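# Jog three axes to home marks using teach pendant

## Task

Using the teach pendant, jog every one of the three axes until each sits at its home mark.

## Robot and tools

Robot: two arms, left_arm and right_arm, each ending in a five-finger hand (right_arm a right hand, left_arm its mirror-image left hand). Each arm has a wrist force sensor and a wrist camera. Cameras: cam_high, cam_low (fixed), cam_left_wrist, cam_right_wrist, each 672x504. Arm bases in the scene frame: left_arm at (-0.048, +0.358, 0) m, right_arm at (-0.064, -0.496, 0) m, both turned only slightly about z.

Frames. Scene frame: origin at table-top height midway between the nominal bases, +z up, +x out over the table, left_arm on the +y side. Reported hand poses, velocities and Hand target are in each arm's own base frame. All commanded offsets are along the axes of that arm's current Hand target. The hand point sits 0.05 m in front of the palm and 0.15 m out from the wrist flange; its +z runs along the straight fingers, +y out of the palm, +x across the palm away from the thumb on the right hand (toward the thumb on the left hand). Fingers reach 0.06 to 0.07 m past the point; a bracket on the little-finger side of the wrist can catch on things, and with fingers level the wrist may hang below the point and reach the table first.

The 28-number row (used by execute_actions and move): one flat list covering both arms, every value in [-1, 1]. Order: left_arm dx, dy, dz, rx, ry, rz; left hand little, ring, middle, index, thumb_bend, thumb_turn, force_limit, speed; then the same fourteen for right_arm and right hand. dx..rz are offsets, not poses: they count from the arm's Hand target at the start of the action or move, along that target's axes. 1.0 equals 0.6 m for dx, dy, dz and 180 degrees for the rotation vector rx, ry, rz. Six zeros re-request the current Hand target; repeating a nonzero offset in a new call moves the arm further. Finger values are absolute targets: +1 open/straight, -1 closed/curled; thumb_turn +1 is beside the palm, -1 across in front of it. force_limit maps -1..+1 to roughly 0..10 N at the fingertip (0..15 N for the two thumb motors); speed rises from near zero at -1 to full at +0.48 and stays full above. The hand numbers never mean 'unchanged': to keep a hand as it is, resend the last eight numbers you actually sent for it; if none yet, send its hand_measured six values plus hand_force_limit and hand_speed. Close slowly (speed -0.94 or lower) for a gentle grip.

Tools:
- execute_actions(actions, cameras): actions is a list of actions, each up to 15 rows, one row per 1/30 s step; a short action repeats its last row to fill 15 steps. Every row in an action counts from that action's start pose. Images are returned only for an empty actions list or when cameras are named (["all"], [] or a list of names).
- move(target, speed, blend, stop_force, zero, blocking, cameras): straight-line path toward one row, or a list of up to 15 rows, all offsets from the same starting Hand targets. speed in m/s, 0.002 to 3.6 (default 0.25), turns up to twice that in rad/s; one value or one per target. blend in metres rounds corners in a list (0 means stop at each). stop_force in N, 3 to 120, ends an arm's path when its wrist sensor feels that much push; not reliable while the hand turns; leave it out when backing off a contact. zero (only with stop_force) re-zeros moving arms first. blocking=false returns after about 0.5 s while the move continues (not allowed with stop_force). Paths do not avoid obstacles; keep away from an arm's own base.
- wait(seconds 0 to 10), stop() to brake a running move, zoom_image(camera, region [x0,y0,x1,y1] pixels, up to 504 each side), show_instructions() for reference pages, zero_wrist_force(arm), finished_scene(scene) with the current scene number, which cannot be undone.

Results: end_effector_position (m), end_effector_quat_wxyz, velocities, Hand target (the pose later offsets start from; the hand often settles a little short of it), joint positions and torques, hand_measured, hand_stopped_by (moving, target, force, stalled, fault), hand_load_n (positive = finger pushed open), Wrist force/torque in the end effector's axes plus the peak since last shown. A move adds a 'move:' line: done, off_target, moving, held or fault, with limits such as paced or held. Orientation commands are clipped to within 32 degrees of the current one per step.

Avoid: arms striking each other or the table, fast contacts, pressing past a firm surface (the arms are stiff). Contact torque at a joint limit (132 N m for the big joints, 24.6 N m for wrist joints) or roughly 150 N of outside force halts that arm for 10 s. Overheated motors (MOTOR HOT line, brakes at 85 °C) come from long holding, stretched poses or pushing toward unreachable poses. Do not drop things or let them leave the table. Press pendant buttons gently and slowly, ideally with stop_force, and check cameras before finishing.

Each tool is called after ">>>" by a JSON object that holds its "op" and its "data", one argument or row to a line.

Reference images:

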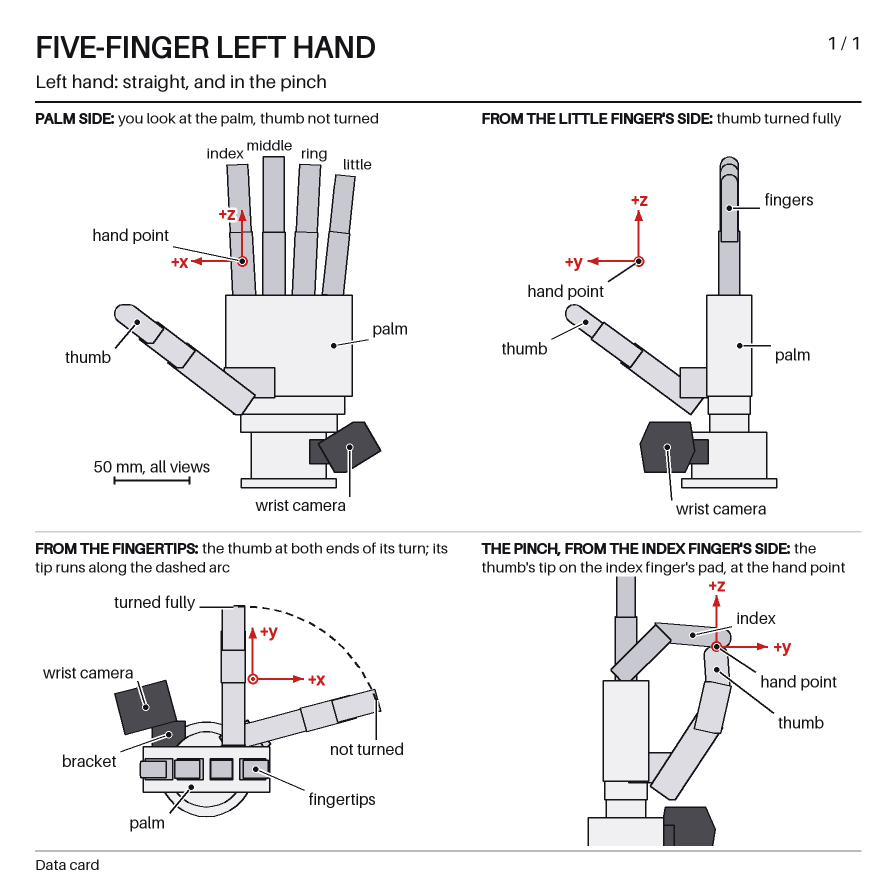

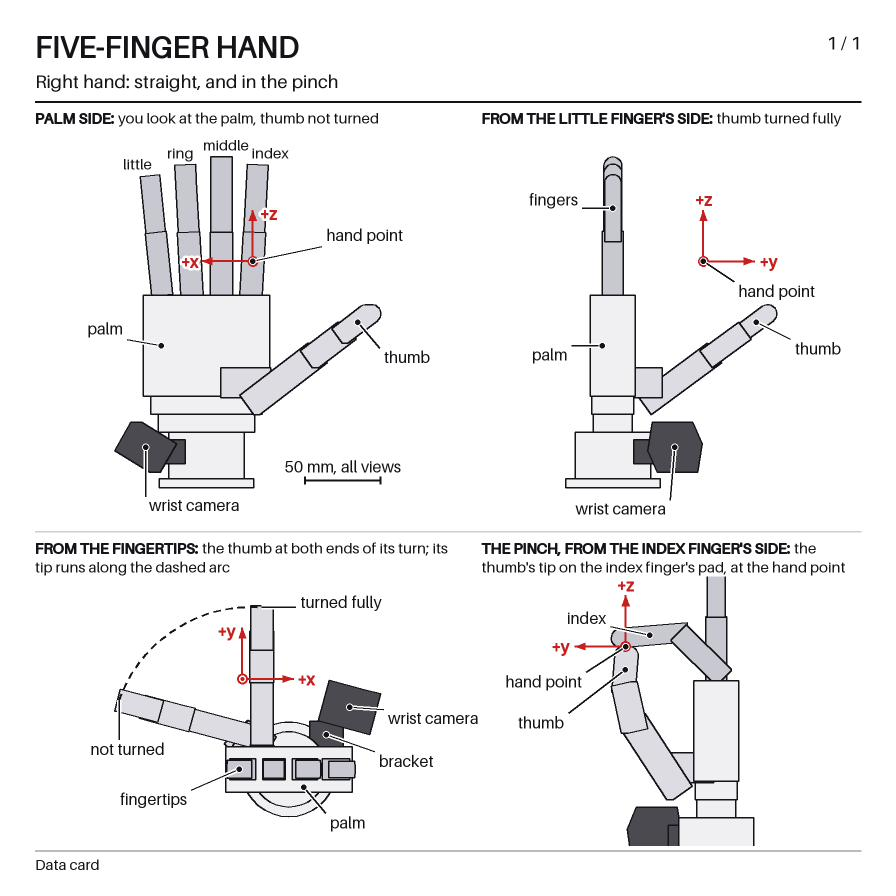

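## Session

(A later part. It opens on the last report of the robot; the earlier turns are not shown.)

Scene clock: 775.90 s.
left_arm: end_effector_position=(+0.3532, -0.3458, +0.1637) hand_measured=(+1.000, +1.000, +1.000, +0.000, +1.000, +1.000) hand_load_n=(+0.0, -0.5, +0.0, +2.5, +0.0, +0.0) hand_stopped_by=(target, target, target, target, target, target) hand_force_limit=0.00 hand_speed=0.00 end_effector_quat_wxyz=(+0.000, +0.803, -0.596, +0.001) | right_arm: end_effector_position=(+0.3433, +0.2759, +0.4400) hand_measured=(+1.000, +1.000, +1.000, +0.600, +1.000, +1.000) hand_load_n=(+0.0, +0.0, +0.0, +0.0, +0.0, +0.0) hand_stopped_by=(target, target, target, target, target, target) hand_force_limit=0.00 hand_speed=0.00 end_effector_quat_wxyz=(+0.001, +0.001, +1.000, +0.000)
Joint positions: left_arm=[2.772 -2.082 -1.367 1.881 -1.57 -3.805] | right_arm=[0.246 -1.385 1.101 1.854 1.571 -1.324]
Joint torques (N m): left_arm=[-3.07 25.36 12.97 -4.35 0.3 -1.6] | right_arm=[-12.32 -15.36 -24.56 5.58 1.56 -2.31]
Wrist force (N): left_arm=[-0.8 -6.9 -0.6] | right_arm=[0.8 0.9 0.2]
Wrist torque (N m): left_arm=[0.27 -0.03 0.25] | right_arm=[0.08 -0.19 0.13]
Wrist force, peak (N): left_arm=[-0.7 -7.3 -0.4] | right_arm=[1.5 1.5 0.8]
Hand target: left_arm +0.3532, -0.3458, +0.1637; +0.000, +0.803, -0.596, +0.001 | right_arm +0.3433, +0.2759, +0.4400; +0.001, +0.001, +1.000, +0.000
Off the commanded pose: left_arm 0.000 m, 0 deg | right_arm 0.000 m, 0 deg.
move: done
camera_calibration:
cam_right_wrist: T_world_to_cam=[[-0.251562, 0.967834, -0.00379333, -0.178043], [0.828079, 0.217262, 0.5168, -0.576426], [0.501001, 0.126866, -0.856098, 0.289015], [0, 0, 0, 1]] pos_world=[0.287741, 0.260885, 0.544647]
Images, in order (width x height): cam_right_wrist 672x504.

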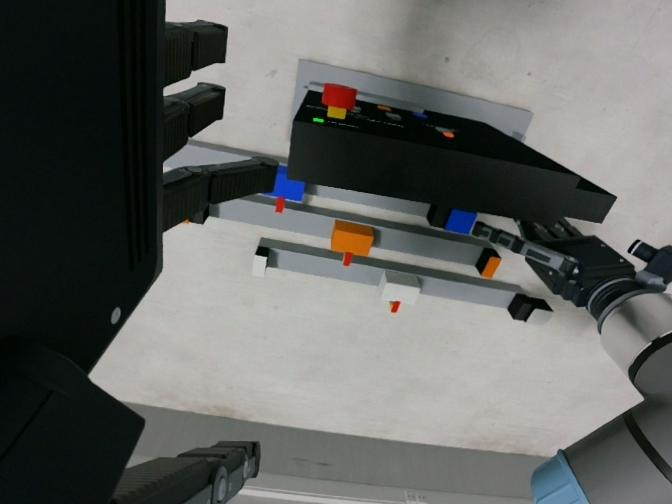

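>>> {"op": "move", "data": {
  "target": [0,0,0,0,0,0,1,1,1,0,1,1,0,0,0,0.1833,0,0,0,0,1,1,1,0.6,1,1,0,0],
  "speed": 0.15,
  "cameras": ["cam_right_wrist"]
}}

Scene clock: 790.90 s.
left_arm: end_effector_position=(+0.3532, -0.3458, +0.1637) hand_measured=(+1.000, +1.000, +1.000, +0.000, +1.000, +1.000) hand_load_n=(+0.0, +0.0, +0.0, +2.0, +0.0, +0.0) hand_stopped_by=(target, target, target, target, target, target) hand_force_limit=0.00 hand_speed=0.00 end_effector_quat_wxyz=(+0.000, +0.803, -0.596, +0.001) | right_arm: end_effector_position=(+0.3435, +0.3858, +0.4400) hand_measured=(+1.000, +1.000, +1.000, +0.600, +1.000, +1.000) hand_load_n=(+0.0, +0.0, +0.0, +0.0, +0.0, +0.0) hand_stopped_by=(target, target, target, target, target, target) hand_force_limit=0.00 hand_speed=0.00 end_effector_quat_wxyz=(+0.001, +0.001, +1.000, +0.000)
Joint positions: left_arm=[2.772 -2.082 -1.367 1.881 -1.57 -3.805] | right_arm=[0.506 -1.179 0.827 1.921 1.571 -1.063]
Joint torques (N m): left_arm=[-3.55 24.91 12.9 -4.41 0.47 -1.75] | right_arm=[10.87 -22.4 -23.93 5.55 1.34 2.4]
Wrist force (N): left_arm=[-0.7 -6.9 -0.6] | right_arm=[0.8 0.8 -0.1]
Wrist torque (N m): left_arm=[0.26 -0.05 0.26] | right_arm=[0.11 -0.17 0.03]
Wrist force, peak (N): left_arm=[-0.8 -7.3 -0.8] | right_arm=[1.0 1.9 0.1]
Hand target: left_arm +0.3532, -0.3458, +0.1637; +0.000, +0.803, -0.596, +0.001 | right_arm +0.3435, +0.3859, +0.4400; +0.001, +0.001, +1.000, +0.000
Off the commanded pose: left_arm 0.000 m, 0 deg | right_arm 0.000 m, 0 deg.
move: done
camera_calibration:
cam_right_wrist: T_world_to_cam=[[-0.251562, 0.967834, -0.00379333, -0.284285], [0.828079, 0.217262, 0.5168, -0.600416], [0.501001, 0.126866, -0.856098, 0.275121], [0, 0, 0, 1]] pos_world=[0.287841, 0.370685, 0.544747]
Images, in order (width x height): cam_right_wrist 672x504.

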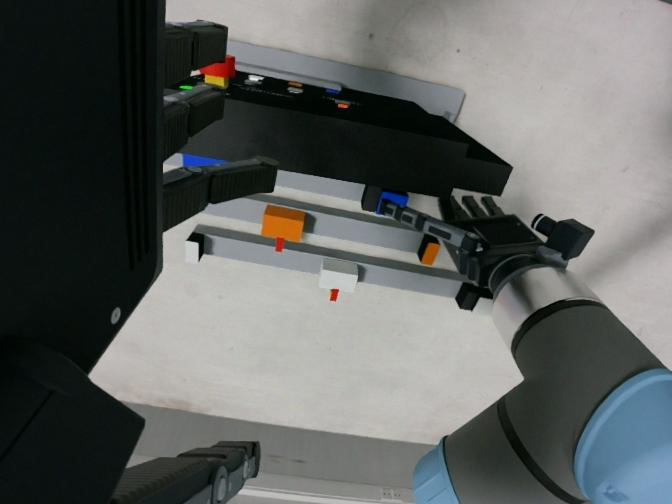

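>>> {"op": "zoom_image", "data": {
  "camera": "cam_right_wrist",
  "region": [310, 265, 360, 315]
}}

>>> {"op": "zoom_image", "data": {
  "camera": "cam_right_wrist",
  "region": [255, 215, 305, 265]
}}

Scaled by 10.080.

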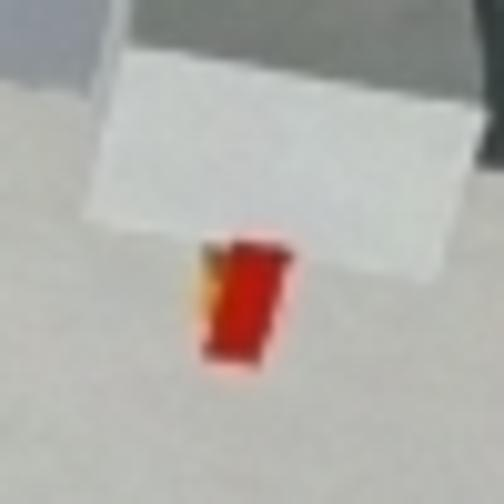

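Scaled by 10.080.

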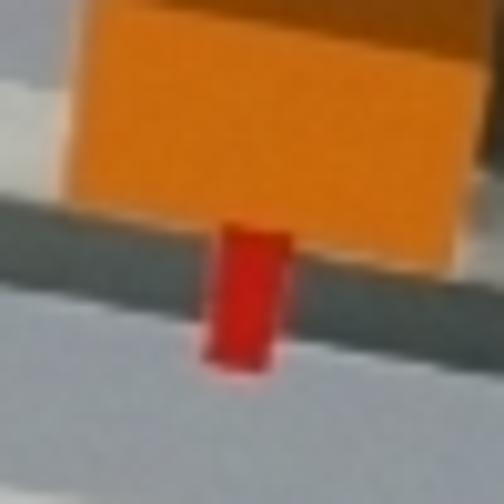

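>>> {"op": "move", "data": {
  "target": [
    [0,0,0,0,0,0,1,1,1,0,1,1,0,0,0.2392,-0.0932,0.3167,0,0,0,1,1,1,-0.2,1,1,0,0],
    [0,0,0,0,0,0,1,1,1,0,1,1,0,0,0.0503,-0.0632,0.4967,-0.0654,-0.0654,0.4968,1,1,1,-0.2,1,1,0,0]
  ],
  "speed": 0.25,
  "cameras": ["cam_right_wrist"]
}}

Scene clock: 809.93 s.
left_arm: end_effector_position=(+0.3532, -0.3458, +0.1637) hand_measured=(+1.000, +1.000, +1.000, +0.000, +1.000, +1.000) hand_load_n=(+0.0, +0.0, +0.0, +2.0, +0.0, +0.0) hand_stopped_by=(target, target, target, target, target, target) hand_force_limit=0.00 hand_speed=0.00 end_effector_quat_wxyz=(+0.000, +0.803, -0.596, +0.001) | right_arm: end_effector_position=(+0.3136, +0.3481, +0.1420) hand_measured=(+1.000, +1.000, +1.000, -0.200, +1.000, +1.000) hand_load_n=(+0.0, +0.0, +0.5, +0.0, +0.0, +0.0) hand_stopped_by=(target, target, target, target, target, target) hand_force_limit=0.00 hand_speed=0.00 end_effector_quat_wxyz=(+0.093, +0.701, +0.701, +0.093) end_effector_velocity=(+0.001, +0.000, +0.000) end_effector_angular_velocity=(+0.002, -0.001, -0.004)
Joint positions: left_arm=[2.772 -2.082 -1.367 1.881 -1.57 -3.805] | right_arm=[0.785 -1.213 1.672 0.923 1.755 0.769]
Joint velocities: left_arm=[within noise] | right_arm=[0 0.002 -0.002 -0.001 0 0.005]
Joint torques (N m): left_arm=[-3.53 24.88 12.82 -4.35 0.47 -1.69] | right_arm=[9.47 -20.29 -22.88 5.35 1.81 2.7]
Wrist force (N): left_arm=[-0.8 -6.9 -0.4] | right_arm=[0.9 1.6 0.1]
Wrist torque (N m): left_arm=[0.25 -0.02 0.25] | right_arm=[0.13 -0.16 0.11]
Wrist force, peak (N): left_arm=[-0.8 -7.3 -0.5] | right_arm=[0.8 1.9 0.5]
Hand target: left_arm +0.3532, -0.3458, +0.1637; +0.000, +0.803, -0.596, +0.001 | right_arm +0.3136, +0.3481, +0.1420; +0.093, +0.701, +0.701, +0.093
Off the commanded pose: left_arm 0.000 m, 0 deg | right_arm 0.000 m, 0 deg.
move: done
camera_calibration:
cam_right_wrist: T_world_to_cam=[[0.935484, 0.252166, 0.247551, -0.415311], [0.0766184, -0.828626, 0.554535, 0.180885], [0.344962, -0.499792, -0.794487, 0.298006], [0, 0, 0, 1]] pos_world=[0.271857, 0.403555, 0.239266]
Images, in order (width x height): cam_right_wrist 672x504.

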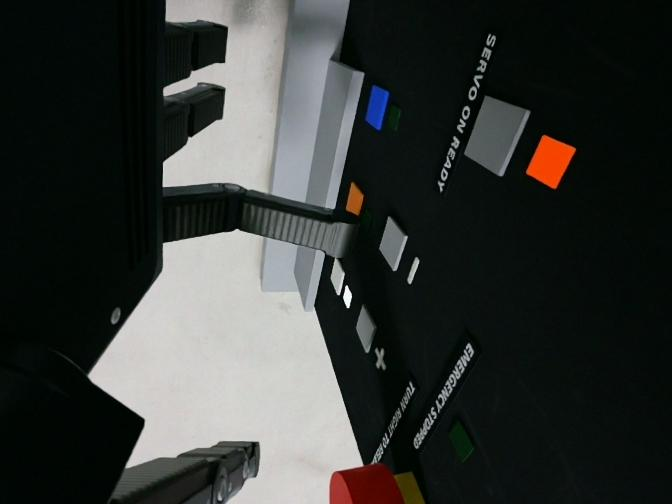

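>>> {"op": "move", "data": {
  "target": [
    [0,0,0,0,0,0,1,1,1,0,1,1,0,0,0,0.0272,0.0073,0,0,0,1,1,1,-0.2,1,1,0,0],
    [0,0,0,0,0,0,1,1,1,0,1,1,0,0,0,0,0,0,0,0,1,1,1,-0.2,1,1,0,0]
  ],
  "speed": 0.04,
  "cameras": ["cam_high"]
}}

>>> {"op": "zoom_image", "data": {
  "camera": "cam_high",
  "region": [320, 290, 360, 330]
}}

Scene clock: 813.40 s.
left_arm: end_effector_position=(+0.3532, -0.3458, +0.1637) hand_measured=(+1.000, +1.000, +1.000, +0.000, +1.000, +1.000) hand_load_n=(+0.0, +0.0, +0.0, +2.0, +0.0, +0.0) hand_stopped_by=(target, target, target, target, target, target) hand_force_limit=0.00 hand_speed=0.00 end_effector_quat_wxyz=(+0.000, +0.803, -0.596, +0.001) | right_arm: end_effector_position=(+0.3138, +0.3481, +0.1420) hand_measured=(+1.000, +1.000, +1.000, -0.200, +1.000, +1.000) hand_load_n=(+0.0, +0.0, +0.0, +0.0, +0.0, +0.0) hand_stopped_by=(target, target, target, target, target, target) hand_force_limit=0.00 hand_speed=0.00 end_effector_quat_wxyz=(+0.093, +0.701, +0.701, +0.093)
Joint positions: left_arm=[2.772 -2.082 -1.367 1.881 -1.57 -3.805] | right_arm=[0.785 -1.212 1.671 0.923 1.755 0.769]
Joint torques (N m): left_arm=[-3.7 26 12.82 -4.33 0.57 -1.58] | right_arm=[11.35 -39.1 -11.37 -0.93 2.07 2.49]
Wrist force (N): left_arm=[-0.7 -7.0 -0.6] | right_arm=[0.8 1.1 0.5]
Wrist torque (N m): left_arm=[0.24 -0.05 0.26] | right_arm=[0.04 -0.15 0.09]
Wrist force, peak (N): left_arm=[-0.8 -7.3 -0.3] | right_arm=[1.0 1.7 0.7]
Hand target: left_arm +0.3532, -0.3458, +0.1637; +0.000, +0.803, -0.596, +0.001 | right_arm +0.3136, +0.3481, +0.1420; +0.093, +0.701, +0.701, +0.093
Off the commanded pose: left_arm 0.000 m, 0 deg | right_arm 0.000 m, 0 deg.
move: done
Images, in order (width x height): cam_high 672x504.

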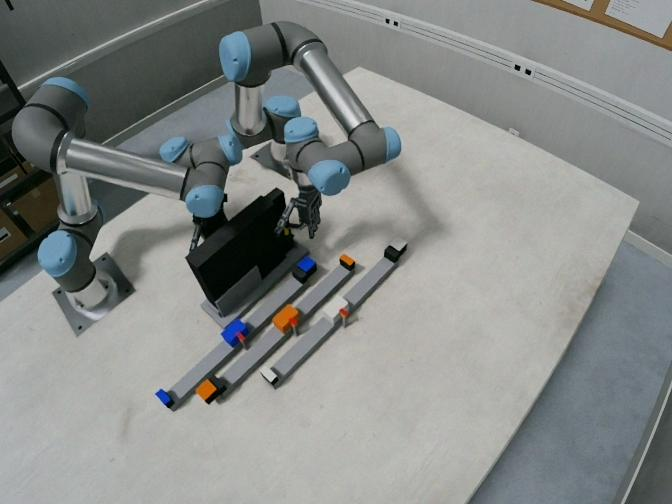

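Scaled by 12.600.

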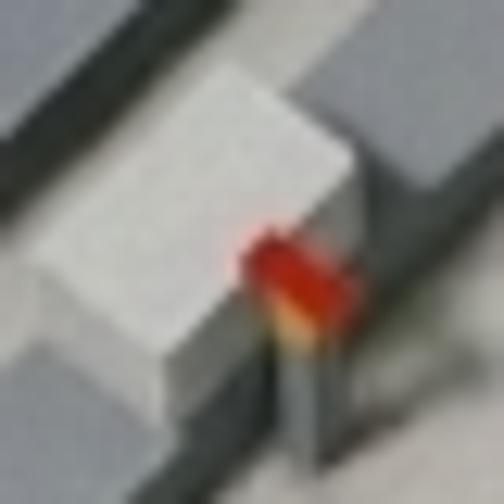

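>>> {"op": "move", "data": {
  "target": [0,0,0,0,0,0,1,1,1,0,1,1,0,0,0,0.0275,0.0074,0,0,0,1,1,1,-0.2,1,1,0,0],
  "speed": 0.05,
  "cameras": []
}}

>>> {"op": "move", "data": {
  "target": [0,0,0,0,0,0,1,1,1,0,1,1,0,0,0,-0.0275,-0.0074,0,0,0,1,1,1,-0.2,1,1,0,0],
  "speed": 0.1,
  "cameras": ["cam_high"]
}}

>>> {"op": "zoom_image", "data": {
  "camera": "cam_high",
  "region": [320, 290, 360, 330]
}}

Scene clock: 818.37 s.
left_arm: end_effector_position=(+0.3532, -0.3458, +0.1637) hand_measured=(+1.000, +1.000, +1.000, +0.000, +1.000, +1.000) hand_load_n=(+0.0, +0.0, +0.0, +2.0, -0.5, +0.0) hand_stopped_by=(target, target, target, target, target, target) hand_force_limit=0.00 hand_speed=0.00 end_effector_quat_wxyz=(+0.000, +0.803, -0.596, +0.001) | right_arm: end_effector_position=(+0.3304, +0.3481, +0.1420) hand_measured=(+1.000, +1.000, +1.000, -0.200, +1.000, +1.000) hand_load_n=(+0.0, +0.0, +0.0, +0.0, +0.0, +0.0) hand_stopped_by=(target, target, target, target, target, target) hand_force_limit=0.00 hand_speed=0.00 end_effector_quat_wxyz=(+0.093, +0.701, +0.701, +0.093)
Joint positions: left_arm=[2.772 -2.082 -1.367 1.881 -1.57 -3.805] | right_arm=[0.757 -1.196 1.646 0.927 1.75 0.74]
Joint torques (N m): left_arm=[-2.8 25.61 12.82 -4.34 0.65 -1.79] | right_arm=[-14.25 -21.42 -24.99 4.28 -0.19 -2.18]
Wrist force (N): left_arm=[-0.7 -6.8 -0.4] | right_arm=[1.2 -2.6 -0.3]
Wrist torque (N m): left_arm=[0.27 -0.04 0.25] | right_arm=[0.00 -0.18 0.18]
Wrist force, peak (N): left_arm=[-0.9 -7.2 -0.3] | right_arm=[1.2 -2.6 -0.3]
Hand target: left_arm +0.3532, -0.3458, +0.1637; +0.000, +0.803, -0.596, +0.001 | right_arm +0.3307, +0.3481, +0.1420; +0.093, +0.701, +0.701, +0.093
Off the commanded pose: left_arm 0.000 m, 0 deg | right_arm 0.000 m, 0 deg.
move: done
No camera images: "cameras" was empty.

Scene clock: 819.27 s.
left_arm: end_effector_position=(+0.3532, -0.3458, +0.1637) hand_measured=(+1.000, +1.000, +1.000, +0.000, +1.000, +1.000) hand_load_n=(+0.0, +0.0, -0.5, +2.0, +0.0, +0.0) hand_stopped_by=(target, target, target, target, target, target) hand_force_limit=0.00 hand_speed=0.00 end_effector_quat_wxyz=(+0.000, +0.803, -0.596, +0.001) | right_arm: end_effector_position=(+0.3138, +0.3481, +0.1420) hand_measured=(+1.000, +1.000, +1.000, -0.200, +1.000, +1.000) hand_load_n=(+0.0, +0.0, +0.0, +0.0, +0.0, +0.0) hand_stopped_by=(target, target, target, target, target, target) hand_force_limit=0.00 hand_speed=0.00 end_effector_quat_wxyz=(+0.093, +0.701, +0.701, +0.093)
Joint positions: left_arm=[2.772 -2.082 -1.367 1.881 -1.57 -3.805] | right_arm=[0.785 -1.212 1.671 0.923 1.755 0.769]
Joint torques (N m): left_arm=[-3.38 25.8 12.66 -4.23 0.72 -1.68] | right_arm=[11.13 -39.31 -10.91 -0.88 1.93 2.57]
Wrist force (N): left_arm=[-0.9 -7.0 -0.4] | right_arm=[0.8 1.4 0.3]
Wrist torque (N m): left_arm=[0.25 -0.01 0.25] | right_arm=[0.10 -0.15 0.09]
Wrist force, peak (N): left_arm=[-0.9 -7.3 -0.6] | right_arm=[1.1 -5.0 -1.2]
Hand target: left_arm +0.3532, -0.3458, +0.1637; +0.000, +0.803, -0.596, +0.001 | right_arm +0.3136, +0.3481, +0.1420; +0.093, +0.701, +0.701, +0.093
Off the commanded pose: left_arm 0.000 m, 0 deg | right_arm 0.000 m, 0 deg.
move: done
Images, in order (width x height): cam_high 672x504.

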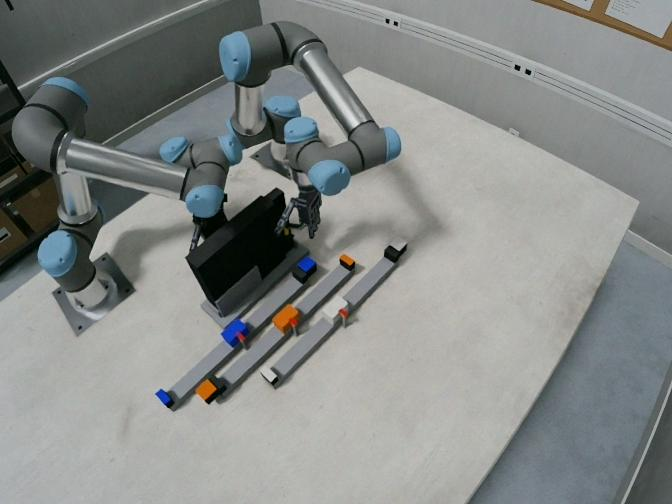

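Scaled by 12.600.

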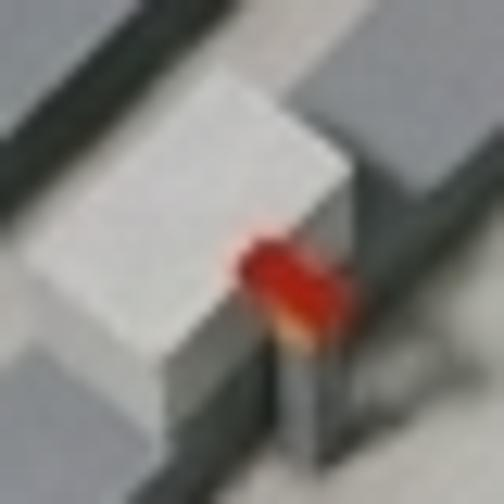

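>>> {"op": "move", "data": {
  "target": [0.0243,-0.0797,0,0,0,0,1,1,1,0,1,1,0,0,0,-0.0483,-0.0129,0,0,0,1,1,1,-0.2,1,1,0,0],
  "speed": 0.1,
  "cameras": ["cam_right_wrist","cam_left_wrist"]
}}

>>> {"op": "zoom_image", "data": {
  "camera": "cam_left_wrist",
  "region": [300, 280, 620, 480]
}}

Scene clock: 823.93 s.
left_arm: end_effector_position=(+0.4031, -0.3459, +0.1638) hand_measured=(+1.000, +1.000, +1.000, +0.000, +1.000, +1.000) hand_load_n=(+0.0, +0.0, +0.0, +0.0, +0.0, +0.0) hand_stopped_by=(target, target, target, target, target, target) hand_force_limit=0.00 hand_speed=0.00 end_effector_quat_wxyz=(+0.000, +0.803, -0.596, +0.001) | right_arm: end_effector_position=(+0.2837, +0.3482, +0.1419) hand_measured=(+1.000, +1.000, +1.000, -0.200, +1.000, +1.000) hand_load_n=(+0.0, +0.0, +0.0, +0.0, +0.0, +0.0) hand_stopped_by=(target, target, target, target, target, target) hand_force_limit=0.00 hand_speed=0.00 end_effector_quat_wxyz=(+0.093, +0.701, +0.701, +0.093)
Joint positions: left_arm=[2.806 -2.182 -1.208 1.821 -1.57 -3.771] | right_arm=[0.84 -1.239 1.712 0.92 1.765 0.824]
Joint torques (N m): left_arm=[10.08 26.62 20.69 -4.68 -1.14 2.47] | right_arm=[10.56 -39.27 -11.16 -0.87 2.07 2.75]
Wrist force (N): left_arm=[-0.5 0.5 1.5] | right_arm=[0.8 1.2 0.7]
Wrist torque (N m): left_arm=[0.11 0.01 0.04] | right_arm=[0.05 -0.17 0.07]
Wrist force, peak (N): left_arm=[-0.9 -7.3 -0.6] | right_arm=[0.7 1.9 0.8]
Hand target: left_arm +0.4032, -0.3459, +0.1638; +0.000, +0.803, -0.596, +0.001 | right_arm +0.2836, +0.3482, +0.1419; +0.093, +0.701, +0.701, +0.093
Off the commanded pose: left_arm 0.000 m, 0 deg | right_arm 0.000 m, 0 deg.
move: done
camera_calibration:
cam_left_wrist: T_world_to_cam=[[0.999955, -0.000198616, -0.00950417, -0.399643], [0.00470328, -0.858505, 0.512783, -0.381719], [-0.00826123, -0.512805, -0.858466, 0.0794709], [0, 0, 0, 1]] pos_world=[0.402077, -0.287034, 0.260164]
cam_right_wrist: T_world_to_cam=[[0.935587, 0.25173, 0.247606, -0.387202], [0.0762215, -0.828693, 0.554489, 0.18345], [0.344771, -0.4999, -0.794502, 0.308385], [0, 0, 0, 1]] pos_world=[0.241956, 0.403656, 0.239165]
Images, in order (width x height): cam_left_wrist 672x504, cam_right_wrist 672x504.

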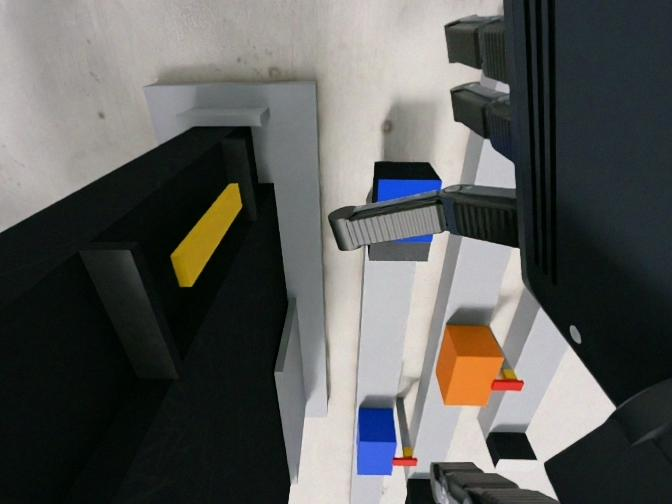

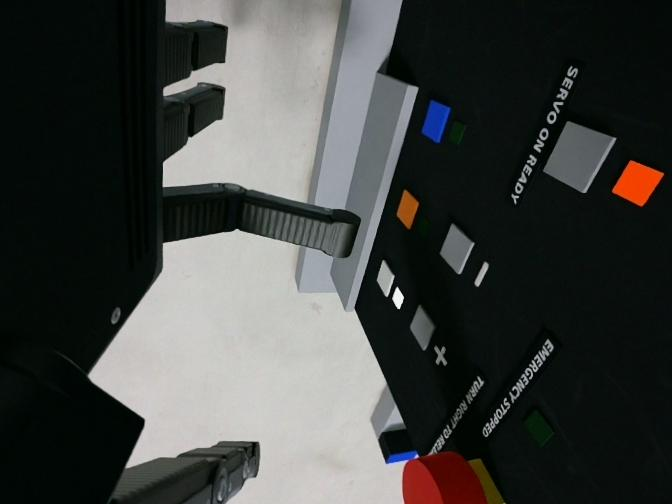

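Scaled by 1.575.

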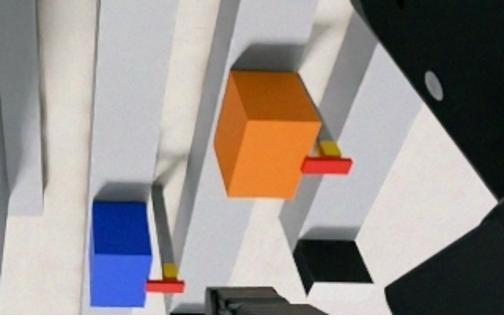

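>>> {"op": "finished_scene", "data": {
  "scene": 1
}}

The scene is finished: the task was done.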